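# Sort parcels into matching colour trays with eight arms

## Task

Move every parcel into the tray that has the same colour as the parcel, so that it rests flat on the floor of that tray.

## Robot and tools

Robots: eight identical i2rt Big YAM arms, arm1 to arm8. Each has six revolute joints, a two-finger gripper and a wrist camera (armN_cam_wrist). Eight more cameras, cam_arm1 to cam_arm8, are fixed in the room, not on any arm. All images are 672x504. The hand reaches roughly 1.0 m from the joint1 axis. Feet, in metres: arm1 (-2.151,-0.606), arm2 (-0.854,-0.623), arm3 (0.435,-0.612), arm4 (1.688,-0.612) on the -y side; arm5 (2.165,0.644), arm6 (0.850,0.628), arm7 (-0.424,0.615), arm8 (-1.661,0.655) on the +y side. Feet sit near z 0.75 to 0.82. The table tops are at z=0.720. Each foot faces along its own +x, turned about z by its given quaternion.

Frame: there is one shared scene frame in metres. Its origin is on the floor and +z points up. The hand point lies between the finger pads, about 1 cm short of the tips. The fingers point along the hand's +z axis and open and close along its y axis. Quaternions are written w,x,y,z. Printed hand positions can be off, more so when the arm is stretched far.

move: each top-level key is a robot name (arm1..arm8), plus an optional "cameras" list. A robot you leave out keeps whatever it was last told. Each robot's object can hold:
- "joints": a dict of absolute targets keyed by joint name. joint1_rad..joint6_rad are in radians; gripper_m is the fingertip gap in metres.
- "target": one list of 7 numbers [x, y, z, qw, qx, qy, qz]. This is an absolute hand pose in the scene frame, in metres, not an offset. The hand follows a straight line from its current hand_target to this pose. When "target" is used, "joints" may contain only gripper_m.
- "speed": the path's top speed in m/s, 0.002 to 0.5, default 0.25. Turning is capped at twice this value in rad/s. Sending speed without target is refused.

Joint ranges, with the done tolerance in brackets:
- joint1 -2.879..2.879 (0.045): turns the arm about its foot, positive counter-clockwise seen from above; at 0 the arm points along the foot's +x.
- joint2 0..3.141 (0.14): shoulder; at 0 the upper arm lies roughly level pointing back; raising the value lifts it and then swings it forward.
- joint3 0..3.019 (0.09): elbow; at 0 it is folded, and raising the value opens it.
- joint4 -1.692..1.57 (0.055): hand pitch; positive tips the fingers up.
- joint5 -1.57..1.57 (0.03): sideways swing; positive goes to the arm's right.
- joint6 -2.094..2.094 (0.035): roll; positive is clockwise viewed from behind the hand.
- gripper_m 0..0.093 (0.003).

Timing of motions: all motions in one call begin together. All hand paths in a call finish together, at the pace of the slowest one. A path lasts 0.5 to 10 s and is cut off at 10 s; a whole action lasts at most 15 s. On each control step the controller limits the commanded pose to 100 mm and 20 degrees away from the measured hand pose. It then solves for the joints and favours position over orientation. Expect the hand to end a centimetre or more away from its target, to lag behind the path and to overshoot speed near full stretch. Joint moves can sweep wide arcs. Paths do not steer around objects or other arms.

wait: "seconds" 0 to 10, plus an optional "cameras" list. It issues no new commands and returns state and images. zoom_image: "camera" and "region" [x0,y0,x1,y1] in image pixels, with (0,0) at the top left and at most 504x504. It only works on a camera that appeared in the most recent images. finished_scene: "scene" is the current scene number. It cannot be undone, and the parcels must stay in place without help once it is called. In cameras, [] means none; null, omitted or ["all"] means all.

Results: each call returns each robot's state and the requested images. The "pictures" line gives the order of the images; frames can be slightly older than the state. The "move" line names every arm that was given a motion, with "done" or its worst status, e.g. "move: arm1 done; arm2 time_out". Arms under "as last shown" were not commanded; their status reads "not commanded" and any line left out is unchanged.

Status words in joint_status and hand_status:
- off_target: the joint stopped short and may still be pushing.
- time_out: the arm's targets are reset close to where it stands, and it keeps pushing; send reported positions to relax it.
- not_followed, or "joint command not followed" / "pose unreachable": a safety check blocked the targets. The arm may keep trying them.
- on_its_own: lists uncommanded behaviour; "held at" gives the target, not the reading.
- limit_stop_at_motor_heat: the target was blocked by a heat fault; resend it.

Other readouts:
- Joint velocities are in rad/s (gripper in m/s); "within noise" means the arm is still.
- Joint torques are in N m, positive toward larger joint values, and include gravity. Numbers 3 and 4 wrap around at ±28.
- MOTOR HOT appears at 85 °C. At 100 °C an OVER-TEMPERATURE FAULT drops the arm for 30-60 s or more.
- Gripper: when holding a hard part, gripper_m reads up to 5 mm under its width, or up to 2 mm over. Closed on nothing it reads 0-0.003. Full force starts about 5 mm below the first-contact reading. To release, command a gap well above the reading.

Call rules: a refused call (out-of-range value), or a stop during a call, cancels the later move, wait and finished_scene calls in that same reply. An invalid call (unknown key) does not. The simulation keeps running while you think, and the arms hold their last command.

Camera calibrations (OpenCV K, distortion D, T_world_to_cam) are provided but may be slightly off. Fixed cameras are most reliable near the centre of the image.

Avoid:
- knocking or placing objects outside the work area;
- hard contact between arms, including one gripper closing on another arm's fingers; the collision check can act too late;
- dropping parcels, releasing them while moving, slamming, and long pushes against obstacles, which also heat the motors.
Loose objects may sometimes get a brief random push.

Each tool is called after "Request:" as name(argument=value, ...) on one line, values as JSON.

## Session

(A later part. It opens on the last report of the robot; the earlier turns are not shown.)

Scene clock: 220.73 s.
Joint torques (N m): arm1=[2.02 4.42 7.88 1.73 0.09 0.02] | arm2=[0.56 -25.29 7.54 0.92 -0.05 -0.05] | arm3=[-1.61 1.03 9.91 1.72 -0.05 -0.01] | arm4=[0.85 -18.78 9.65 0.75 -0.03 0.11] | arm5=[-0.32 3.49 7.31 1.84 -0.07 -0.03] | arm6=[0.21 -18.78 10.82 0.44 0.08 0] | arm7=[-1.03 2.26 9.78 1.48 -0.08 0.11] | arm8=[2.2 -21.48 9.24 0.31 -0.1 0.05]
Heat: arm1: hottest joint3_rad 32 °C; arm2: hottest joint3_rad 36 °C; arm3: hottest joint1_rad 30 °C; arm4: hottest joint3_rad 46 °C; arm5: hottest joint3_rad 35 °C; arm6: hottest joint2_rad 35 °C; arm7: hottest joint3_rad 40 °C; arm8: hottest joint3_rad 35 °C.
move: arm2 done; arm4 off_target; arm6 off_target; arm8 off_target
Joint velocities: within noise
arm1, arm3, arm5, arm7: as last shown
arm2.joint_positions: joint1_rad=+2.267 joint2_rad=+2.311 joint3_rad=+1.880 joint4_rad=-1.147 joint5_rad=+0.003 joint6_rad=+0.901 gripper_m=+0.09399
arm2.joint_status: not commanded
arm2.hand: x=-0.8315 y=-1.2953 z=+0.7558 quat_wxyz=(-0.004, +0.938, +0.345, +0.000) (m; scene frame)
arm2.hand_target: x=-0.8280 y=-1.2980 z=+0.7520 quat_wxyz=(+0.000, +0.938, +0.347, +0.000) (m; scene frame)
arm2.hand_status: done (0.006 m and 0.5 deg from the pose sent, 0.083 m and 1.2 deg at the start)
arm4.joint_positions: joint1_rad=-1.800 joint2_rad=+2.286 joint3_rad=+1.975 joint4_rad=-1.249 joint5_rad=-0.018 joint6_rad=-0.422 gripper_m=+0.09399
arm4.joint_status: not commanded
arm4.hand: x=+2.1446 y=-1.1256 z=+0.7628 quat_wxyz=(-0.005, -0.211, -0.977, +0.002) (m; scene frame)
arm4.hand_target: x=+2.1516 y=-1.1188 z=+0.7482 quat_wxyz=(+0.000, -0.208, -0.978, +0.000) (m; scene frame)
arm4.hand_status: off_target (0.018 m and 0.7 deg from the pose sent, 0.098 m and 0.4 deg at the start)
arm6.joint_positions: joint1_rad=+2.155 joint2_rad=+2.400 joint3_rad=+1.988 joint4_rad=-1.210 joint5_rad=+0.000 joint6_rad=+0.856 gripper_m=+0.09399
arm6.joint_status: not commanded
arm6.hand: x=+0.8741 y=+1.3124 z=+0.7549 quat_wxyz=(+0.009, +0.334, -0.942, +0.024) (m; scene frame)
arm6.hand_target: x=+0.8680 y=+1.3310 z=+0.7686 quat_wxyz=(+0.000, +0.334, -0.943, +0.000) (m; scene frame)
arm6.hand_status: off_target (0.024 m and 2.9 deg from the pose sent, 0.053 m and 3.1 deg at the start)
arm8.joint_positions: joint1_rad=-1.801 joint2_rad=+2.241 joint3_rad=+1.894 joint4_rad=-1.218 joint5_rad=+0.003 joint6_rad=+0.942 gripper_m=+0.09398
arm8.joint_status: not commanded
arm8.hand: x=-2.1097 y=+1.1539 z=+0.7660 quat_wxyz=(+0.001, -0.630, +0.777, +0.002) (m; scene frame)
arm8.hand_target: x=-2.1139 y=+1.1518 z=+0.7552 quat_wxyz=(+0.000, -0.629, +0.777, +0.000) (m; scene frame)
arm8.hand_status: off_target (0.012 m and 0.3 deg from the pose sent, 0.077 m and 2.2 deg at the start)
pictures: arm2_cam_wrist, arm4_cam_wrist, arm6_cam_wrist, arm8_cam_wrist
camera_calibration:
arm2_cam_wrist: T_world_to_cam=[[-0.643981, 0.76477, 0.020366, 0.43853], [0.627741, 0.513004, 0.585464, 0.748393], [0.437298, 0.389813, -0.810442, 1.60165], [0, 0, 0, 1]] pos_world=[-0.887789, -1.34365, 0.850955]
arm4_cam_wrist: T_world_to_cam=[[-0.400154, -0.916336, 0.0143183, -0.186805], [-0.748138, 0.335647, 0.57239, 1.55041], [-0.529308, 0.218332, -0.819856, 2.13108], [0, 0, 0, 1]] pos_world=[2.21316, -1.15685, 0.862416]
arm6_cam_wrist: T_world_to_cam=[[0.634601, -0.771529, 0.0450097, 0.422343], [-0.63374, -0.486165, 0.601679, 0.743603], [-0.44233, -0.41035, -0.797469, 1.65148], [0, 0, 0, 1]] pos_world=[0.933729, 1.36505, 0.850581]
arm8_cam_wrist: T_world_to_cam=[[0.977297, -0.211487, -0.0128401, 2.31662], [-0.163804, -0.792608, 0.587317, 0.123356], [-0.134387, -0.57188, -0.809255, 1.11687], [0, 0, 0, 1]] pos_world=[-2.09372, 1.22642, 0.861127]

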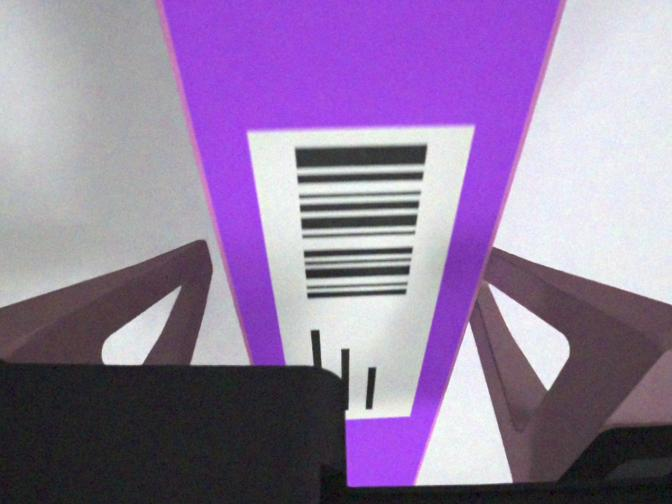

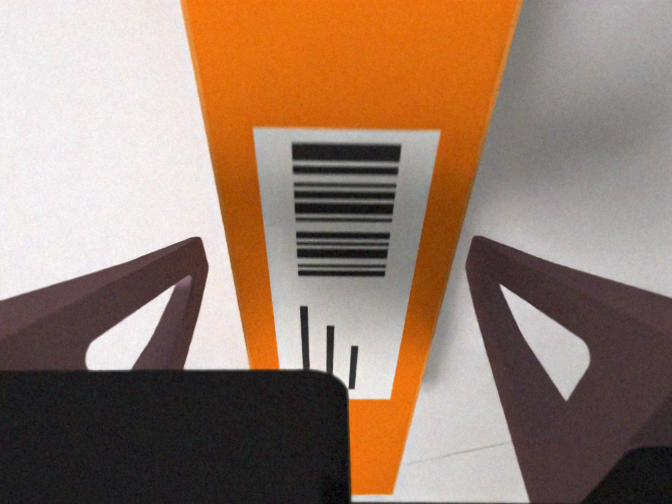

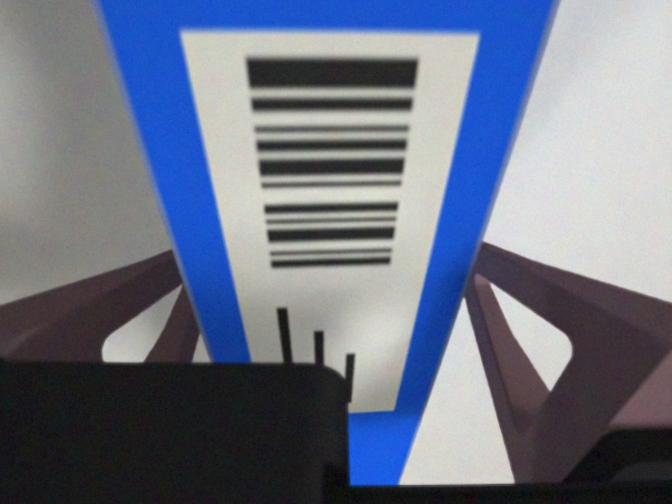

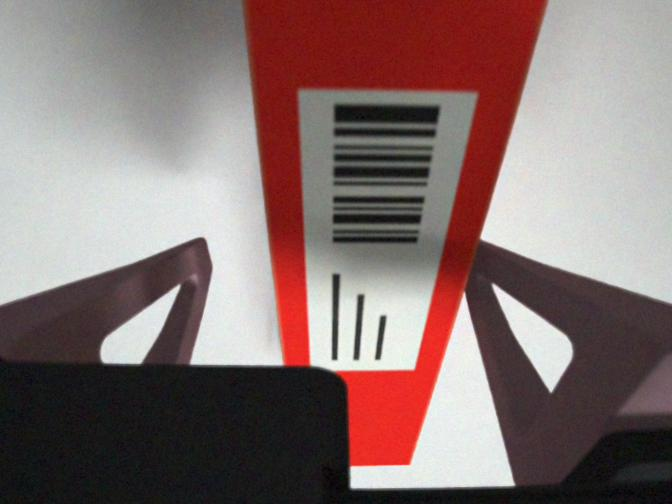

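Request:
move(arm8={"target":[-2.108,1.151,0.733,0,0.629,-0.777,0],"speed":0.12}, arm4={"target":[2.152,-1.119,0.727,0,0.208,0.978,0],"speed":0.12}, arm2={"joints":{"gripper_m":0.03}}, arm6={"joints":{"gripper_m":0.03}}, cameras=[])

Request:
move(arm8={"joints":{"gripper_m":0.03}}, arm4={"joints":{"gripper_m":0.03}}, cameras=["arm2_cam_wrist","arm4_cam_wrist","arm6_cam_wrist","arm8_cam_wrist"])

Scene clock: 231.63 s.
Joint torques (N m): arm1=[2.32 4.37 7.92 1.73 0.09 0] | arm2=[0.56 -25.35 7.57 0.88 0 -0.05] | arm3=[-1.85 1.03 9.89 1.69 -0.06 -0.01] | arm4=[0.91 -18.55 9.26 0.77 -0.03 0.12] | arm5=[-0.56 2.73 7.47 1.76 -0.08 -0.07] | arm6=[0.15 -18.73 10.71 0.38 0.13 -0.01] | arm7=[-1.14 2.43 9.76 1.46 -0.08 0.1] | arm8=[1.9 -20.78 8.51 0.31 -0.1 -0.01]
Heat: arm1: hottest joint3_rad 32 °C; arm2: hottest joint2_rad 37 °C; arm3: hottest joint1_rad 30 °C; arm4: hottest joint3_rad 45 °C; arm5: hottest joint3_rad 35 °C; arm6: hottest joint2_rad 35 °C; arm7: hottest joint3_rad 40 °C; arm8: hottest joint3_rad 35 °C.
move: arm2 off_target; arm4 off_target; arm6 off_target; arm8 off_target
Joint velocities: arm1=[within noise] | arm2=[within noise] | arm3=[within noise] | arm4=[within noise] | arm5=[within noise] | arm6=[within noise] | arm7=[within noise] | arm8=[-0.015 -0.015 -0.002 -0.046 -0.007 -0.037 0]
arm1, arm3, arm5, arm7: as last shown
arm2.joint_positions: joint1_rad=+2.267 joint2_rad=+2.311 joint3_rad=+1.880 joint4_rad=-1.146 joint5_rad=+0.002 joint6_rad=+0.901 gripper_m=+0.05900
arm2.joint_status: gripper_m off_target (ended at +0.05904, target +0.03000)
arm2.hand: x=-0.8313 y=-1.2956 z=+0.7558 quat_wxyz=(-0.003, +0.938, +0.345, +0.000) (m; scene frame)
arm2.hand_target: x=-0.8280 y=-1.2980 z=+0.7520 quat_wxyz=(+0.000, +0.938, +0.347, +0.000) (m; scene frame)
arm2.hand_status: not commanded
arm4.joint_positions: joint1_rad=-1.800 joint2_rad=+2.303 joint3_rad=+1.961 joint4_rad=-1.210 joint5_rad=-0.017 joint6_rad=-0.422 gripper_m=+0.09399
arm4.joint_status: not commanded
arm4.hand: x=+2.1458 y=-1.1275 z=+0.7462 quat_wxyz=(-0.008, -0.211, -0.977, +0.005) (m; scene frame)
arm4.hand_target: x=+2.1515 y=-1.1188 z=+0.7274 quat_wxyz=(+0.000, -0.208, -0.978, +0.000) (m; scene frame)
arm4.hand_status: off_target (0.022 m and 1.1 deg from the pose sent, 0.037 m and 0.7 deg at the start)
arm6.joint_positions: joint1_rad=+2.155 joint2_rad=+2.400 joint3_rad=+1.990 joint4_rad=-1.208 joint5_rad=-0.001 joint6_rad=+0.858 gripper_m=+0.06049
arm6.joint_status: gripper_m off_target (ended at +0.06052, target +0.03000)
arm6.hand: x=+0.8737 y=+1.3136 z=+0.7555 quat_wxyz=(+0.009, +0.333, -0.943, +0.022) (m; scene frame)
arm6.hand_target: x=+0.8678 y=+1.3311 z=+0.7687 quat_wxyz=(+0.000, +0.334, -0.943, +0.000) (m; scene frame)
arm6.hand_status: not commanded
arm8.joint_positions: joint1_rad=-1.801 joint2_rad=+2.243 joint3_rad=+1.859 joint4_rad=-1.165 joint5_rad=+0.003 joint6_rad=+0.942 gripper_m=+0.09398
arm8.joint_status: not commanded
arm8.hand: x=-2.1092 y=+1.1534 z=+0.7527 quat_wxyz=(+0.001, -0.630, +0.777, +0.010) (m; scene frame)
arm8.hand_target: x=-2.1078 y=+1.1506 z=+0.7334 quat_wxyz=(+0.000, -0.629, +0.777, +0.000) (m; scene frame)
arm8.hand_status: off_target (0.020 m and 1.2 deg from the pose sent, 0.033 m and 0.3 deg at the start)
pictures: none
No camera images: "cameras" was empty.

Scene clock: 232.27 s.
Joint torques (N m): arm1=[1.96 4.6 7.9 1.78 0.08 0] | arm2=[0.56 -25.35 7.57 0.87 0 -0.05] | arm3=[-1.67 1.03 9.91 1.7 -0.06 0] | arm4=[0.97 -18.55 9.26 0.77 -0.04 0.11] | arm5=[-0.26 3.31 7.42 1.81 -0.1 -0.05] | arm6=[0.09 -18.73 10.69 0.38 0.13 -0.01] | arm7=[-1.26 2.2 9.83 1.47 -0.07 0.11] | arm8=[2.08 -20.54 8.5 0.28 -0.09 -0.01]
Heat: arm1: hottest joint3_rad 32 °C; arm2: hottest joint2_rad 37 °C; arm3: hottest joint1_rad 30 °C; arm4: hottest joint3_rad 44 °C; arm5: hottest joint3_rad 35 °C; arm6: hottest joint2_rad 35 °C; arm7: hottest joint3_rad 40 °C; arm8: hottest joint3_rad 35 °C.
move: arm4 off_target; arm8 off_target
Joint velocities: within noise
arm1, arm2, arm3, arm5, arm6, arm7: as last shown
arm4.joint_positions: joint1_rad=-1.800 joint2_rad=+2.303 joint3_rad=+1.961 joint4_rad=-1.210 joint5_rad=-0.017 joint6_rad=-0.421 gripper_m=+0.05971
arm4.joint_status: gripper_m off_target (ended at +0.05975, target +0.03000)
arm4.hand: x=+2.1459 y=-1.1276 z=+0.7462 quat_wxyz=(-0.008, -0.212, -0.977, +0.005) (m; scene frame)
arm4.hand_target: x=+2.1515 y=-1.1188 z=+0.7274 quat_wxyz=(+0.000, -0.208, -0.978, +0.000) (m; scene frame)
arm4.hand_status: not commanded
arm8.joint_positions: joint1_rad=-1.801 joint2_rad=+2.243 joint3_rad=+1.859 joint4_rad=-1.165 joint5_rad=+0.003 joint6_rad=+0.942 gripper_m=+0.06007
arm8.joint_status: gripper_m off_target (ended at +0.06010, target +0.03000)
arm8.hand: x=-2.1094 y=+1.1536 z=+0.7527 quat_wxyz=(+0.001, -0.630, +0.777, +0.011) (m; scene frame)
arm8.hand_target: x=-2.1078 y=+1.1507 z=+0.7334 quat_wxyz=(+0.000, -0.629, +0.777, +0.000) (m; scene frame)
arm8.hand_status: not commanded
pictures: arm2_cam_wrist, arm4_cam_wrist, arm6_cam_wrist, arm8_cam_wrist
camera_calibration:
arm2_cam_wrist: T_world_to_cam=[[-0.643963, 0.764825, 0.018843, 0.440136], [0.627122, 0.513593, 0.58561, 0.748552], [0.438212, 0.388928, -0.810374, 1.60125], [0, 0, 0, 1]] pos_world=[-0.887687, -1.34385, 0.850954]
arm4_cam_wrist: T_world_to_cam=[[-0.401133, -0.915842, 0.0180436, -0.187945], [-0.750646, 0.33994, 0.566543, 1.5761], [-0.524998, 0.213715, -0.823835, 2.10716], [0, 0, 0, 1]] pos_world=[2.21396, -1.15824, 0.846421]
arm6_cam_wrist: T_world_to_cam=[[0.63371, -0.772463, 0.0413917, 0.428378], [-0.633744, -0.487736, 0.600402, 0.746605], [-0.4436, -0.406712, -0.798626, 1.64955], [0, 0, 0, 1]] pos_world=[0.93343, 1.36594, 0.85138]
arm8_cam_wrist: T_world_to_cam=[[0.977, -0.211586, -0.0264974, 2.3259], [-0.157508, -0.799828, 0.579195, 0.158743], [-0.143743, -0.5617, -0.814759, 1.07862], [0, 0, 0, 1]] pos_world=[-2.09236, 1.22496, 0.848506]

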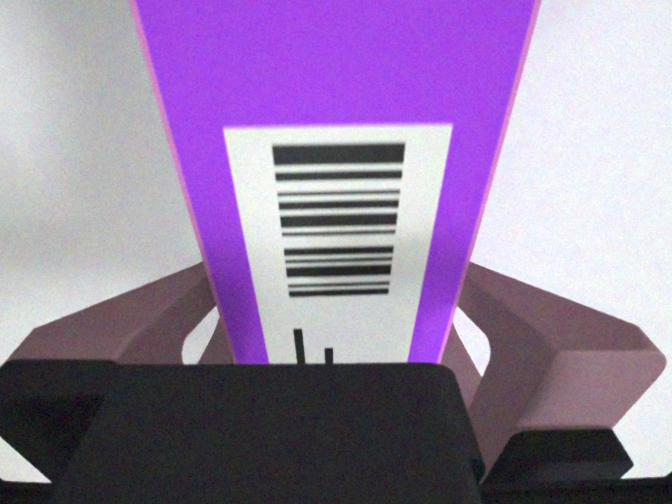

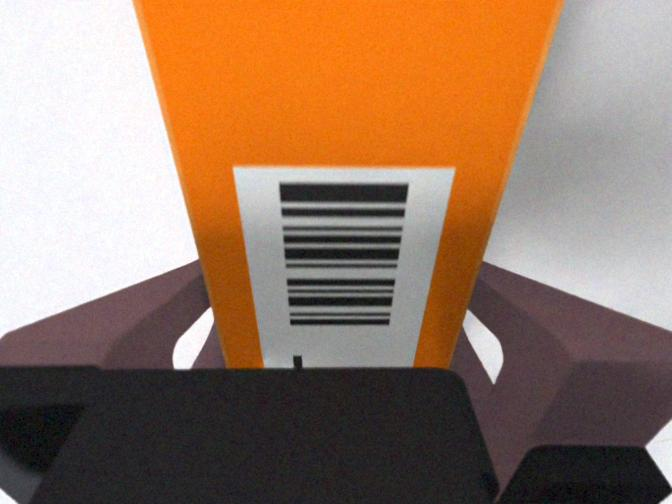

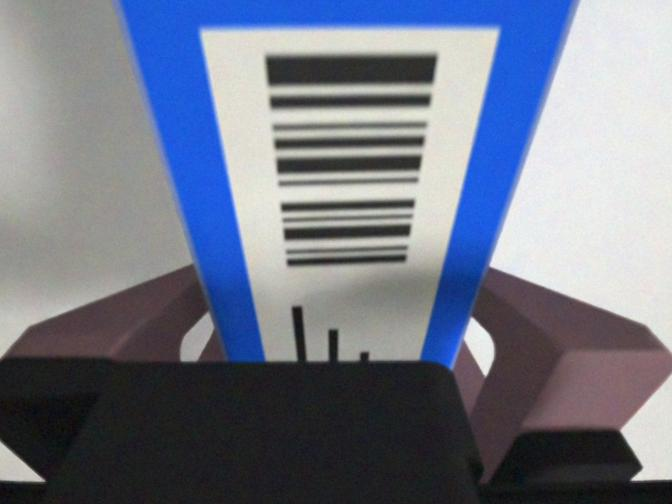

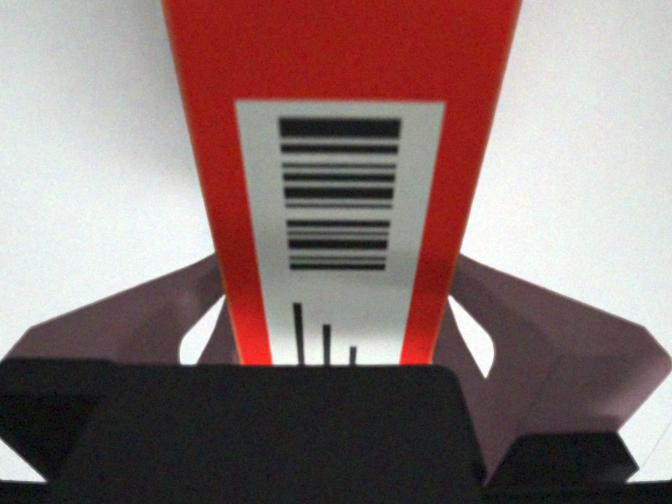

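Request:
move(arm8={"target":[-1.956,0.981,0.98,0,0.629,-0.777,0]}, arm2={"target":[-0.838,-1.063,0.98,0,0.938,0.347,0]}, arm6={"target":[0.865,1.068,0.98,0,0.334,-0.943,0]}, arm4={"target":[1.979,-0.942,0.98,0,0.208,0.978,0]}, cameras=["cam_arm6"])

Scene clock: 265.20 s.
Joint torques (N m): arm1=[2.43 4.48 7.91 1.62 0.09 0.01] | arm2=[0.44 -14.56 7.83 0.14 0.01 -0.07] | arm3=[-1.67 0.91 9.91 1.69 -0.07 -0.02] | arm4=[-1.38 -10.75 9.74 -0.17 -0.05 -0.05] | arm5=[0.09 3.19 7.51 1.8 -0.06 -0.03] | arm6=[-0.5 -10.81 8.28 -0.21 0.18 -0.09] | arm7=[-1.2 2.32 9.78 1.47 -0.08 0.11] | arm8=[2.26 -12.63 9.21 -0.55 -0.09 0.01]
Heat: arm1: hottest joint3_rad 32 °C; arm2: hottest joint2_rad 39 °C; arm3: hottest joint1_rad 30 °C; arm4: hottest joint3_rad 42 °C; arm5: hottest joint3_rad 35 °C; arm6: hottest joint3_rad 37 °C; arm7: hottest joint3_rad 40 °C; arm8: hottest joint2_rad 39 °C.
move: arm2 done; arm4 done; arm6 done; arm8 done
Joint velocities: within noise
arm1, arm3, arm5, arm7: as last shown
arm2.joint_positions: joint1_rad=+2.267 joint2_rad=+1.512 joint3_rad=+1.293 joint4_rad=-1.339 joint5_rad=+0.001 joint6_rad=+0.901 gripper_m=+0.05900
arm2.joint_status: not commanded
arm2.hand: x=-0.8392 y=-1.0663 z=+0.9805 quat_wxyz=(+0.005, +0.938, +0.345, -0.002) (m; scene frame)
arm2.hand_target: x=-0.8380 y=-1.0631 z=+0.9801 quat_wxyz=(+0.000, +0.938, +0.347, +0.000) (m; scene frame)
arm2.hand_status: done (0.004 m and 0.7 deg from the pose sent, 0.323 m and 0.4 deg at the start)
arm4.joint_positions: joint1_rad=-1.800 joint2_rad=+1.495 joint3_rad=+1.393 joint4_rad=-1.453 joint5_rad=-0.017 joint6_rad=-0.433 gripper_m=+0.05971
arm4.joint_status: not commanded
arm4.hand: x=+1.9864 y=-0.9413 z=+0.9822 quat_wxyz=(-0.007, -0.206, -0.979, +0.004) (m; scene frame)
arm4.hand_target: x=+1.9791 y=-0.9420 z=+0.9800 quat_wxyz=(+0.000, -0.208, -0.978, +0.000) (m; scene frame)
arm4.hand_status: done (0.008 m and 1.0 deg from the pose sent, 0.342 m and 1.1 deg at the start)
arm6.joint_positions: joint1_rad=+2.155 joint2_rad=+1.541 joint3_rad=+1.247 joint4_rad=-1.287 joint5_rad=-0.002 joint6_rad=+0.858 gripper_m=+0.06049
arm6.joint_status: not commanded
arm6.hand: x=+0.8654 y=+1.0695 z=+0.9717 quat_wxyz=(+0.003, +0.333, -0.943, +0.005) (m; scene frame)
arm6.hand_target: x=+0.8650 y=+1.0681 z=+0.9799 quat_wxyz=(+0.000, +0.334, -0.943, +0.000) (m; scene frame)
arm6.hand_status: done (0.008 m and 0.6 deg from the pose sent, 0.333 m and 2.7 deg at the start)
arm8.joint_positions: joint1_rad=-1.801 joint2_rad=+1.496 joint3_rad=+1.379 joint4_rad=-1.443 joint5_rad=+0.003 joint6_rad=+0.942 gripper_m=+0.06007
arm8.joint_status: not commanded
arm8.hand: x=-1.9572 y=+0.9850 z=+0.9799 quat_wxyz=(+0.001, -0.630, +0.777, +0.005) (m; scene frame)
arm8.hand_target: x=-1.9560 y=+0.9810 z=+0.9800 quat_wxyz=(+0.000, -0.629, +0.777, +0.000) (m; scene frame)
arm8.hand_status: done (0.004 m and 0.6 deg from the pose sent, 0.324 m and 1.2 deg at the start)
pictures: cam_arm6

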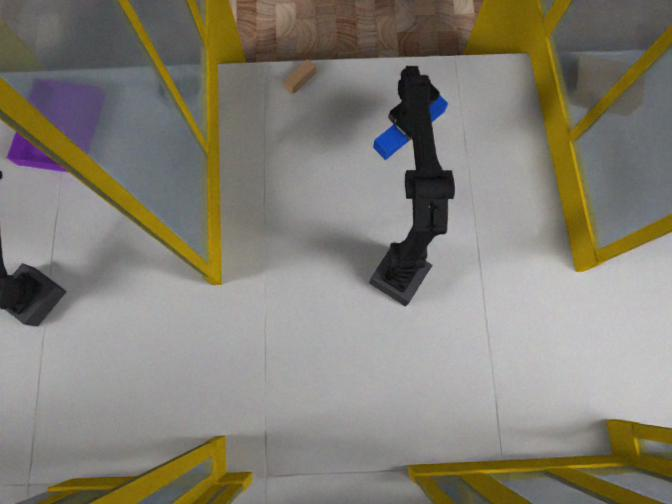

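Request:
move(arm8={"joints":{"joint1_rad":0.426,"joint6_rad":-0.18}}, arm2={"joints":{"joint1_rad":-1.452,"joint6_rad":-0.541}}, arm6={"joints":{"joint1_rad":-1.36,"joint6_rad":-0.407}}, arm4={"joints":{"joint1_rad":1.864,"joint6_rad":-0.326}}, cameras=["cam_arm6"])

Request:
move(arm8={"target":[-1.78,0.0,0.87,0,0.7071,0.7071,0]}, arm2={"target":[-0.49,-0.02,0.87,0,-0.7071,0.7071,0]}, arm6={"target":[0.58,0.0,0.88,0,0.7071,0.7071,0]}, arm4={"target":[1.06,-0.40,0.87,0,1,0,0]}, cameras=["cam_arm1","cam_arm3","cam_arm7","cam_arm6"])

Scene clock: 281.53 s.
Joint torques (N m): arm1=[2.37 4.54 7.98 1.74 0.09 0.02] | arm2=[0.38 -16.21 7.8 0.16 -0.08 -0.22] | arm3=[-1.61 0.97 9.92 1.69 -0.07 -0.01] | arm4=[0.73 -12.22 9.72 -0.18 -0.1 0.1] | arm5=[-0.09 2.84 7.45 1.91 -0.07 -0.03] | arm6=[-0.79 -10.87 8.31 -0.17 -0.05 -0.17] | arm7=[-1.2 2.2 9.76 1.47 -0.06 0.12] | arm8=[1.73 -12.92 9.28 -0.54 -0.1 -0.09]
Heat: arm1: hottest joint3_rad 32 °C; arm2: hottest joint2_rad 36 °C; arm3: hottest joint1_rad 30 °C; arm4: hottest joint3_rad 40 °C; arm5: hottest joint3_rad 35 °C; arm6: hottest joint2_rad 35 °C; arm7: hottest joint3_rad 40 °C; arm8: hottest joint2_rad 37 °C.
move: arm2 done; arm4 done; arm6 done; arm8 done
Joint velocities: within noise
arm1, arm3, arm5, arm7: as last shown
arm2.joint_positions: joint1_rad=-1.453 joint2_rad=+1.529 joint3_rad=+1.293 joint4_rad=-1.339 joint5_rad=+0.000 joint6_rad=-0.526 gripper_m=+0.05908
arm2.joint_status: all done
arm2.hand: x=-0.6242 y=-0.2431 z=+0.9744 quat_wxyz=(+0.002, +0.701, -0.713, +0.000) (m; scene frame)
arm2.hand_target: x=-0.6266 y=-0.2462 z=+0.9808 quat_wxyz=(-0.001, +0.707, -0.708, -0.001) (m; scene frame)
arm2.hand_status: not commanded
arm4.joint_positions: joint1_rad=+1.857 joint2_rad=+1.513 joint3_rad=+1.393 joint4_rad=-1.453 joint5_rad=-0.016 joint6_rad=-0.333 gripper_m=+0.05985
arm4.joint_status: all done
arm4.hand: x=+1.2675 y=-0.4659 z=+0.9783 quat_wxyz=(+0.013, +1.000, +0.000, -0.008) (m; scene frame)
arm4.hand_target: x=+1.2723 y=-0.4706 z=+0.9839 quat_wxyz=(+0.012, +1.000, +0.000, -0.009) (m; scene frame)
arm4.hand_status: not commanded
arm6.joint_positions: joint1_rad=-1.358 joint2_rad=+1.541 joint3_rad=+1.247 joint4_rad=-1.288 joint5_rad=+0.002 joint6_rad=-0.398 gripper_m=+0.06052
arm6.joint_status: all done
arm6.hand: x=+0.6760 y=+0.2230 z=+0.9718 quat_wxyz=(+0.003, -0.710, -0.705, -0.005) (m; scene frame)
arm6.hand_target: x=+0.6758 y=+0.2245 z=+0.9799 quat_wxyz=(+0.000, -0.707, -0.707, +0.000) (m; scene frame)
arm6.hand_status: not commanded
arm8.joint_positions: joint1_rad=+0.426 joint2_rad=+1.497 joint3_rad=+1.379 joint4_rad=-1.444 joint5_rad=+0.001 joint6_rad=-0.173 gripper_m=+0.06016
arm8.joint_status: all done
arm8.hand: x=-1.7411 y=+0.2196 z=+0.9802 quat_wxyz=(-0.003, -0.710, -0.704, +0.004) (m; scene frame)
arm8.hand_target: x=-1.7403 y=+0.2234 z=+0.9808 quat_wxyz=(+0.000, -0.707, -0.707, +0.001) (m; scene frame)
arm8.hand_status: not commanded
pictures: cam_arm6

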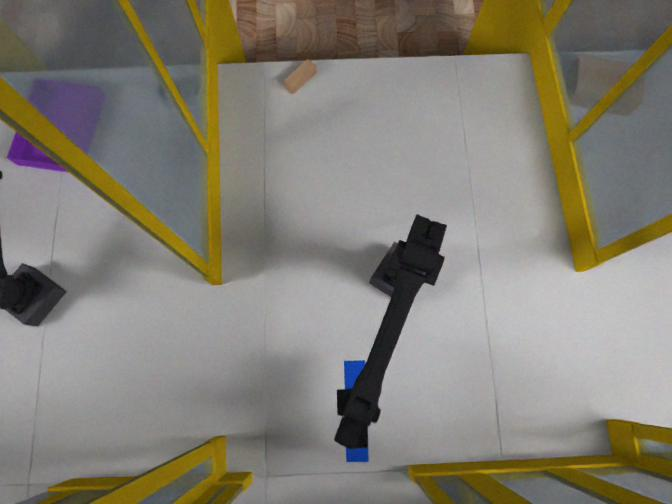

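Scene clock: 283.77 s.
Joint torques (N m): arm1=[2.2 4.37 7.98 1.76 0.09 0] | arm2=[0.26 -25.88 12.15 0.12 -0.03 -0.21] | arm3=[-1.67 0.85 9.92 1.68 -0.06 -0.02] | arm4=[1.55 -17.61 15.17 -0.29 -0.02 0.12] | arm5=[-0.32 3.08 7.49 1.7 -0.11 -0.03] | arm6=[-0.62 -17.26 12.79 -0.23 -0.07 -0.17] | arm7=[-0.97 2.2 9.8 1.46 -0.06 0.11] | arm8=[1.96 -20.66 14.2 -0.54 -0.11 -0.08]
Heat: arm1: hottest joint3_rad 32 °C; arm2: hottest joint2_rad 36 °C; arm3: hottest joint1_rad 30 °C; arm4: hottest joint3_rad 41 °C; arm5: hottest joint3_rad 35 °C; arm6: hottest joint2_rad 35 °C; arm7: hottest joint3_rad 40 °C; arm8: hottest joint2_rad 37 °C.
move: arm2 off_target; arm4 off_target; arm6 off_target; arm8 off_target
Joint velocities: within noise
arm1.joint_positions: joint1_rad=+1.431 joint2_rad=+0.521 joint3_rad=+1.431 joint4_rad=-1.508 joint5_rad=+0.032 joint6_rad=-0.133 gripper_m=+0.09398
arm1.joint_status: not commanded
arm1.hand: x=-2.0600 y=-0.4643 z=+1.3059 quat_wxyz=(-0.428, +0.473, -0.748, -0.181) (m; scene frame)
arm1.hand_target: x=-2.0633 y=-0.4657 z=+1.3137 quat_wxyz=(-0.435, +0.475, -0.741, -0.187) (m; scene frame)
arm1.hand_status: not commanded
arm2.joint_positions: joint1_rad=-1.453 joint2_rad=+2.291 joint3_rad=+2.116 joint4_rad=-1.430 joint5_rad=+0.000 joint6_rad=-0.527 gripper_m=+0.05908
arm2.joint_status: not commanded
arm2.hand: x=-0.4970 y=-0.0321 z=+0.8562 quat_wxyz=(+0.016, +0.701, -0.712, +0.004) (m; scene frame)
arm2.hand_target: x=-0.4904 y=-0.0208 z=+0.8701 quat_wxyz=(-0.001, +0.707, -0.707, +0.000) (m; scene frame)
arm2.hand_status: off_target (0.020 m and 2.1 deg from the pose sent, 0.281 m and 1.0 deg at the start)
arm3.joint_positions: joint1_rad=-1.177 joint2_rad=+0.623 joint3_rad=+1.443 joint4_rad=-1.225 joint5_rad=+0.214 joint6_rad=-0.288 gripper_m=+0.09397
arm3.joint_status: not commanded
arm3.hand: x=+0.5190 y=-0.3917 z=+1.3440 quat_wxyz=(-0.520, +0.567, -0.606, -0.202) (m; scene frame)
arm3.hand_target: x=+0.5211 y=-0.3963 z=+1.3572 quat_wxyz=(-0.532, +0.555, -0.605, -0.205) (m; scene frame)
arm3.hand_status: not commanded
arm4.joint_positions: joint1_rad=+1.857 joint2_rad=+2.131 joint3_rad=+1.946 joint4_rad=-1.426 joint5_rad=+0.010 joint6_rad=-0.327 gripper_m=+0.05985
arm4.joint_status: not commanded
arm4.hand: x=+1.0788 y=-0.3977 z=+0.8578 quat_wxyz=(+0.007, +1.000, -0.002, +0.015) (m; scene frame)
arm4.hand_target: x=+1.0610 y=-0.4005 z=+0.8701 quat_wxyz=(+0.000, +1.000, +0.000, -0.001) (m; scene frame)
arm4.hand_status: off_target (0.023 m and 1.9 deg from the pose sent, 0.243 m and 1.7 deg at the start)
arm5.joint_positions: joint1_rad=+0.613 joint2_rad=+0.625 joint3_rad=+1.427 joint4_rad=-1.371 joint5_rad=+0.119 joint6_rad=-0.097 gripper_m=+0.09397
arm5.joint_status: not commanded
arm5.hand: x=+1.9430 y=+0.5824 z=+1.3387 quat_wxyz=(+0.007, +0.861, +0.168, -0.480) (m; scene frame)
arm5.hand_target: x=+1.9456 y=+0.5817 z=+1.3512 quat_wxyz=(+0.010, +0.854, +0.169, -0.492) (m; scene frame)
arm5.hand_status: not commanded
arm6.joint_positions: joint1_rad=-1.358 joint2_rad=+2.227 joint3_rad=+1.972 joint4_rad=-1.355 joint5_rad=+0.002 joint6_rad=-0.398 gripper_m=+0.06052
arm6.joint_status: not commanded
arm6.hand: x=+0.5872 y=+0.0159 z=+0.8644 quat_wxyz=(+0.008, -0.709, -0.704, -0.018) (m; scene frame)
arm6.hand_target: x=+0.5805 y=+0.0010 z=+0.8803 quat_wxyz=(+0.000, -0.707, -0.707, +0.001) (m; scene frame)
arm6.hand_status: off_target (0.023 m and 2.3 deg from the pose sent, 0.260 m and 0.8 deg at the start)
arm7.joint_positions: joint1_rad=-1.041 joint2_rad=+0.496 joint3_rad=+1.379 joint4_rad=-1.460 joint5_rad=-0.022 joint6_rad=+0.046 gripper_m=+0.09397
arm7.joint_status: not commanded
arm7.hand: x=-0.4388 y=+0.4444 z=+1.3303 quat_wxyz=(-0.332, -0.665, -0.576, +0.341) (m; scene frame)
arm7.hand_target: x=-0.4400 y=+0.4473 z=+1.3403 quat_wxyz=(-0.338, -0.663, -0.569, +0.350) (m; scene frame)
arm7.hand_status: not commanded
arm8.joint_positions: joint1_rad=+0.426 joint2_rad=+2.138 joint3_rad=+1.966 joint4_rad=-1.426 joint5_rad=+0.001 joint6_rad=-0.173 gripper_m=+0.06016
arm8.joint_status: not commanded
arm8.hand: x=-1.7787 y=+0.0138 z=+0.8604 quat_wxyz=(+0.008, -0.710, -0.704, -0.010) (m; scene frame)
arm8.hand_target: x=-1.7798 y=+0.0007 z=+0.8701 quat_wxyz=(+0.000, -0.707, -0.707, +0.000) (m; scene frame)
arm8.hand_status: off_target (0.017 m and 1.5 deg from the pose sent, 0.249 m and 0.7 deg at the start)
pictures: cam_arm1, cam_arm3, cam_arm6, cam_arm7

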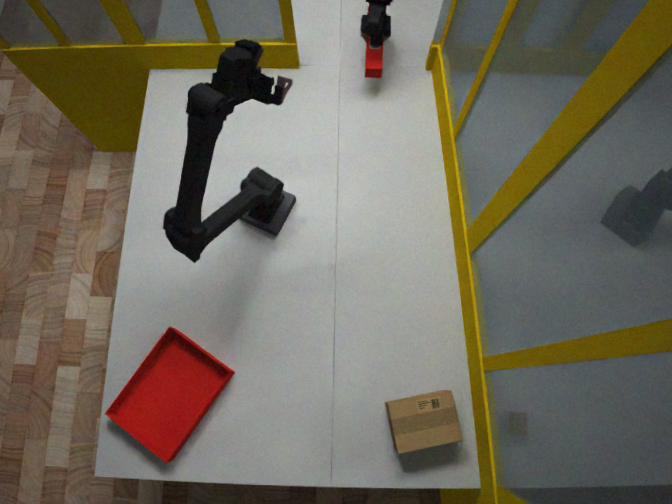

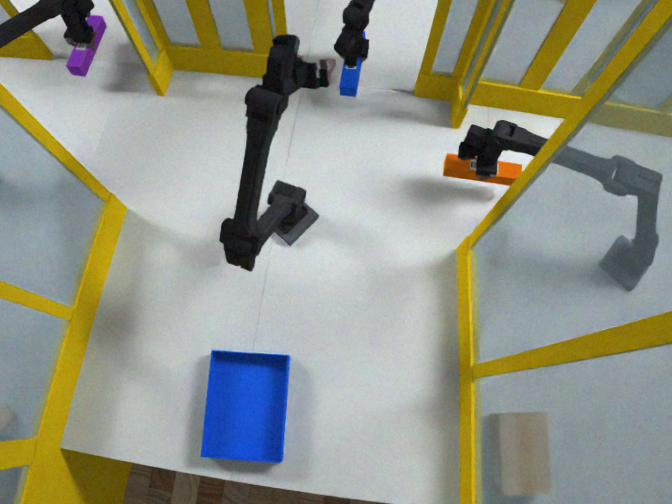

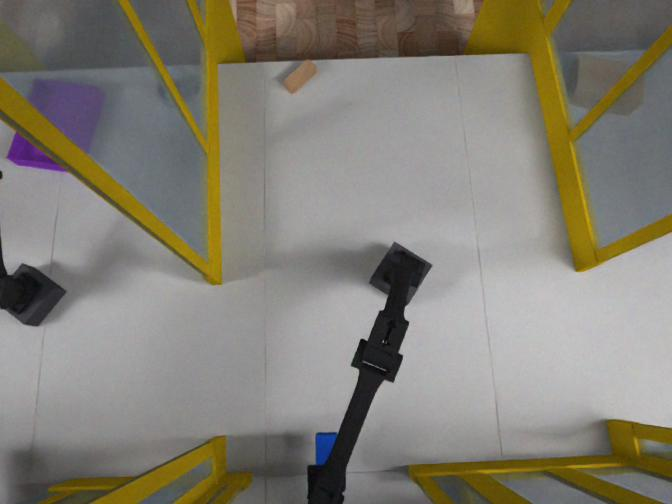

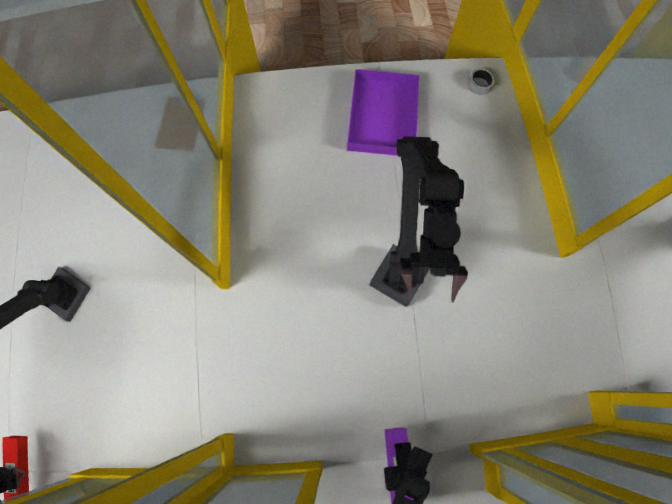

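Request:
move(arm8={"target":[-1.78,0.0,0.765,0,0.7071,0.7071,0],"speed":0.12}, arm2={"target":[-0.49,-0.02,0.767,0,-0.7071,0.7071,0],"speed":0.12}, arm6={"target":[0.58,0.0,0.78,0,0.7071,0.7071,0],"speed":0.12}, arm4={"target":[1.06,-0.40,0.755,0,1,0,0],"speed":0.12}, cameras=[])

Scene clock: 293.83 s.
Joint torques (N m): arm1=[2.2 4.42 7.97 1.7 0.11 0.03] | arm2=[0.26 -26.46 7.87 0.94 -0.04 -0.21] | arm3=[-1.49 0.97 9.92 1.7 -0.05 0] | arm4=[1.32 -18.26 9.57 0.75 -0.02 0.1] | arm5=[-0.5 3.25 7.43 1.84 -0.09 -0.06] | arm6=[-0.67 -17.9 8.12 0.57 -0.08 -0.16] | arm7=[-1.14 2.32 9.81 1.44 -0.07 0.11] | arm8=[1.96 -21.36 9.11 0.27 -0.12 -0.08]
Heat: arm1: hottest joint3_rad 32 °C; arm2: hottest joint2_rad 38 °C; arm3: hottest joint1_rad 30 °C; arm4: hottest joint3_rad 44 °C; arm5: hottest joint3_rad 35 °C; arm6: hottest joint2_rad 35 °C; arm7: hottest joint3_rad 40 °C; arm8: hottest joint2_rad 36 °C.
move: arm2 done; arm4 off_target; arm6 done; arm8 off_target
Joint velocities: within noise
arm1, arm3, arm5, arm7: as last shown
arm2.joint_positions: joint1_rad=-1.453 joint2_rad=+2.379 joint3_rad=+2.047 joint4_rad=-1.248 joint5_rad=+0.000 joint6_rad=-0.528 gripper_m=+0.05908
arm2.joint_status: not commanded
arm2.hand: x=-0.4915 y=-0.0227 z=+0.7703 quat_wxyz=(+0.004, +0.702, -0.712, +0.001) (m; scene frame)
arm2.hand_target: x=-0.4900 y=-0.0201 z=+0.7671 quat_wxyz=(+0.000, +0.707, -0.707, +0.000) (m; scene frame)
arm2.hand_status: done (0.004 m and 1.0 deg from the pose sent, 0.090 m and 2.1 deg at the start)
arm4.joint_positions: joint1_rad=+1.857 joint2_rad=+2.223 joint3_rad=+1.856 joint4_rad=-1.206 joint5_rad=+0.011 joint6_rad=-0.327 gripper_m=+0.05985
arm4.joint_status: not commanded
arm4.hand: x=+1.0632 y=-0.3936 z=+0.7660 quat_wxyz=(+0.000, +1.000, -0.003, -0.003) (m; scene frame)
arm4.hand_target: x=+1.0603 y=-0.4001 z=+0.7550 quat_wxyz=(+0.000, +1.000, +0.000, +0.000) (m; scene frame)
arm4.hand_status: off_target (0.013 m and 0.4 deg from the pose sent, 0.105 m and 1.9 deg at the start)
arm6.joint_positions: joint1_rad=-1.358 joint2_rad=+2.329 joint3_rad=+1.925 joint4_rad=-1.183 joint5_rad=+0.002 joint6_rad=-0.398 gripper_m=+0.06052
arm6.joint_status: not commanded
arm6.hand: x=+0.5824 y=+0.0046 z=+0.7800 quat_wxyz=(+0.004, -0.710, -0.705, -0.007) (m; scene frame)
arm6.hand_target: x=+0.5801 y=+0.0001 z=+0.7799 quat_wxyz=(+0.000, -0.707, -0.707, +0.000) (m; scene frame)
arm6.hand_status: done (0.005 m and 1.0 deg from the pose sent, 0.086 m and 2.3 deg at the start)
arm8.joint_positions: joint1_rad=+0.426 joint2_rad=+2.217 joint3_rad=+1.874 joint4_rad=-1.224 joint5_rad=+0.001 joint6_rad=-0.173 gripper_m=+0.06016
arm8.joint_status: not commanded
arm8.hand: x=-1.7809 y=+0.0015 z=+0.7758 quat_wxyz=(-0.001, -0.710, -0.705, +0.002) (m; scene frame)
arm8.hand_target: x=-1.7799 y=+0.0003 z=+0.7650 quat_wxyz=(+0.000, -0.707, -0.707, +0.000) (m; scene frame)
arm8.hand_status: off_target (0.011 m and 0.5 deg from the pose sent, 0.096 m and 1.5 deg at the start)
pictures: none
No camera images: "cameras" was empty.

Request:
move(arm8={"target":[-1.78,0.0,0.742,0,0.7071,0.7071,0],"speed":0.1}, arm2={"target":[-0.49,-0.02,0.751,0,-0.7071,0.7071,0],"speed":0.1}, arm6={"target":[0.58,0.0,0.754,0,0.7071,0.7071,0],"speed":0.1}, arm4={"target":[1.06,-0.40,0.735,0,1,0,0],"speed":0.1}, cameras=["arm2_cam_wrist","cam_arm3"])

Scene clock: 301.97 s.
Joint torques (N m): arm1=[2.02 4.54 7.91 1.78 0.12 0] | arm2=[0.26 -26.17 7.58 0.94 -0.04 -0.21] | arm3=[-1.73 0.91 9.94 1.68 -0.05 0] | arm4=[1.32 -18.02 9.2 0.75 -0.02 0.09] | arm5=[0.15 2.32 7.51 1.88 -0.12 -0.09] | arm6=[-0.73 -17.9 7.9 0.53 -0.06 -0.16] | arm7=[-1.03 2.32 9.77 1.48 -0.08 0.11] | arm8=[2.32 -21.07 8.83 0.25 -0.12 -0.09]
Heat: arm1: hottest joint3_rad 32 °C; arm2: hottest joint2_rad 39 °C; arm3: hottest joint1_rad 30 °C; arm4: hottest joint3_rad 44 °C; arm5: hottest joint3_rad 35 °C; arm6: hottest joint2_rad 36 °C; arm7: hottest joint3_rad 40 °C; arm8: hottest joint2_rad 37 °C.
move: arm2 done; arm4 off_target; arm6 done; arm8 off_target
Joint velocities: within noise
arm1, arm3, arm5, arm7: as last shown
arm2.joint_positions: joint1_rad=-1.453 joint2_rad=+2.391 joint3_rad=+2.040 joint4_rad=-1.220 joint5_rad=+0.000 joint6_rad=-0.528 gripper_m=+0.05908
arm2.joint_status: not commanded
arm2.hand: x=-0.4903 y=-0.0207 z=+0.7594 quat_wxyz=(+0.000, +0.702, -0.712, +0.000) (m; scene frame)
arm2.hand_target: x=-0.4901 y=-0.0201 z=+0.7510 quat_wxyz=(+0.000, +0.707, -0.707, +0.000) (m; scene frame)
arm2.hand_status: done (0.008 m and 0.9 deg from the pose sent, 0.019 m and 1.0 deg at the start)
arm4.joint_positions: joint1_rad=+1.857 joint2_rad=+2.241 joint3_rad=+1.843 joint4_rad=-1.168 joint5_rad=+0.011 joint6_rad=-0.327 gripper_m=+0.05985
arm4.joint_status: not commanded
arm4.hand: x=+1.0612 y=-0.3930 z=+0.7498 quat_wxyz=(-0.001, +1.000, -0.003, -0.006) (m; scene frame)
arm4.hand_target: x=+1.0604 y=-0.4001 z=+0.7352 quat_wxyz=(+0.000, +1.000, +0.000, +0.000) (m; scene frame)
arm4.hand_status: off_target (0.016 m and 0.8 deg from the pose sent, 0.032 m and 0.4 deg at the start)
arm6.joint_positions: joint1_rad=-1.358 joint2_rad=+2.358 joint3_rad=+1.913 joint4_rad=-1.136 joint5_rad=+0.002 joint6_rad=-0.398 gripper_m=+0.06052
arm6.joint_status: not commanded
arm6.hand: x=+0.5820 y=+0.0034 z=+0.7565 quat_wxyz=(+0.003, -0.709, -0.705, -0.004) (m; scene frame)
arm6.hand_target: x=+0.5801 y=+0.0000 z=+0.7541 quat_wxyz=(+0.000, -0.707, -0.707, +0.000) (m; scene frame)
arm6.hand_status: done (0.005 m and 0.7 deg from the pose sent, 0.027 m and 1.0 deg at the start)
arm8.joint_positions: joint1_rad=+0.426 joint2_rad=+2.237 joint3_rad=+1.856 joint4_rad=-1.180 joint5_rad=+0.001 joint6_rad=-0.173 gripper_m=+0.06016
arm8.joint_status: not commanded
arm8.hand: x=-1.7812 y=-0.0002 z=+0.7563 quat_wxyz=(-0.003, -0.710, -0.704, +0.005) (m; scene frame)
arm8.hand_target: x=-1.7799 y=+0.0003 z=+0.7421 quat_wxyz=(+0.000, -0.707, -0.707, +0.000) (m; scene frame)
arm8.hand_status: off_target (0.014 m and 0.8 deg from the pose sent, 0.034 m and 0.5 deg at the start)
pictures: arm2_cam_wrist, cam_arm3
camera_calibration:
arm2_cam_wrist: T_world_to_cam=[[0.999713, -0.0205551, 0.0122911, 0.479182], [-0.0238651, -0.811939, 0.583254, -0.467087], [-0.00200923, -0.58338, -0.812197, 0.724334], [0, 0, 0, 1]] pos_world=[-0.488736, 0.0531657, 0.854842]

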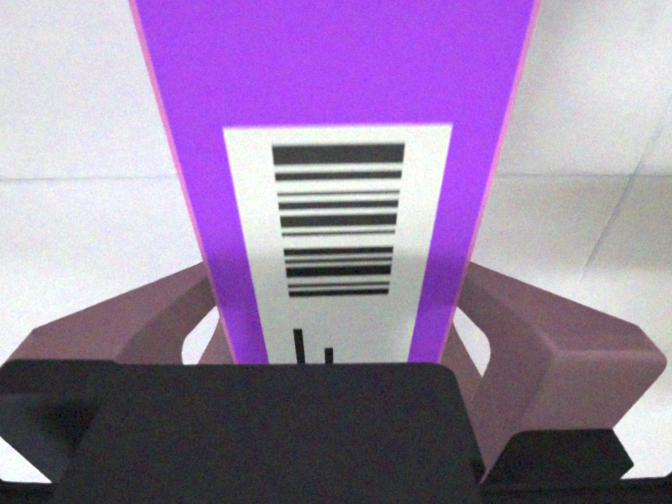

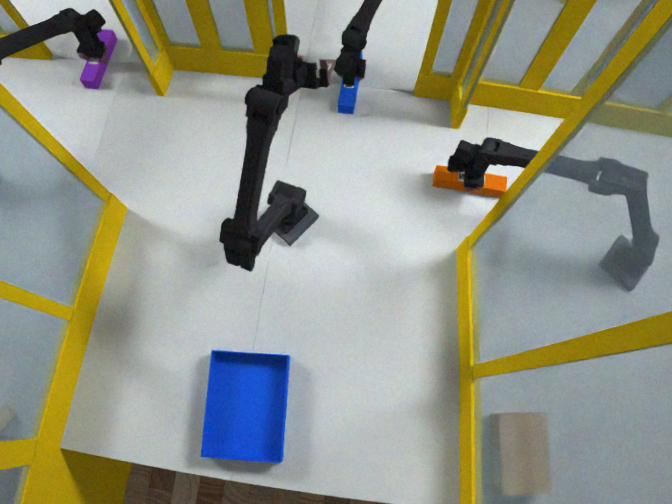

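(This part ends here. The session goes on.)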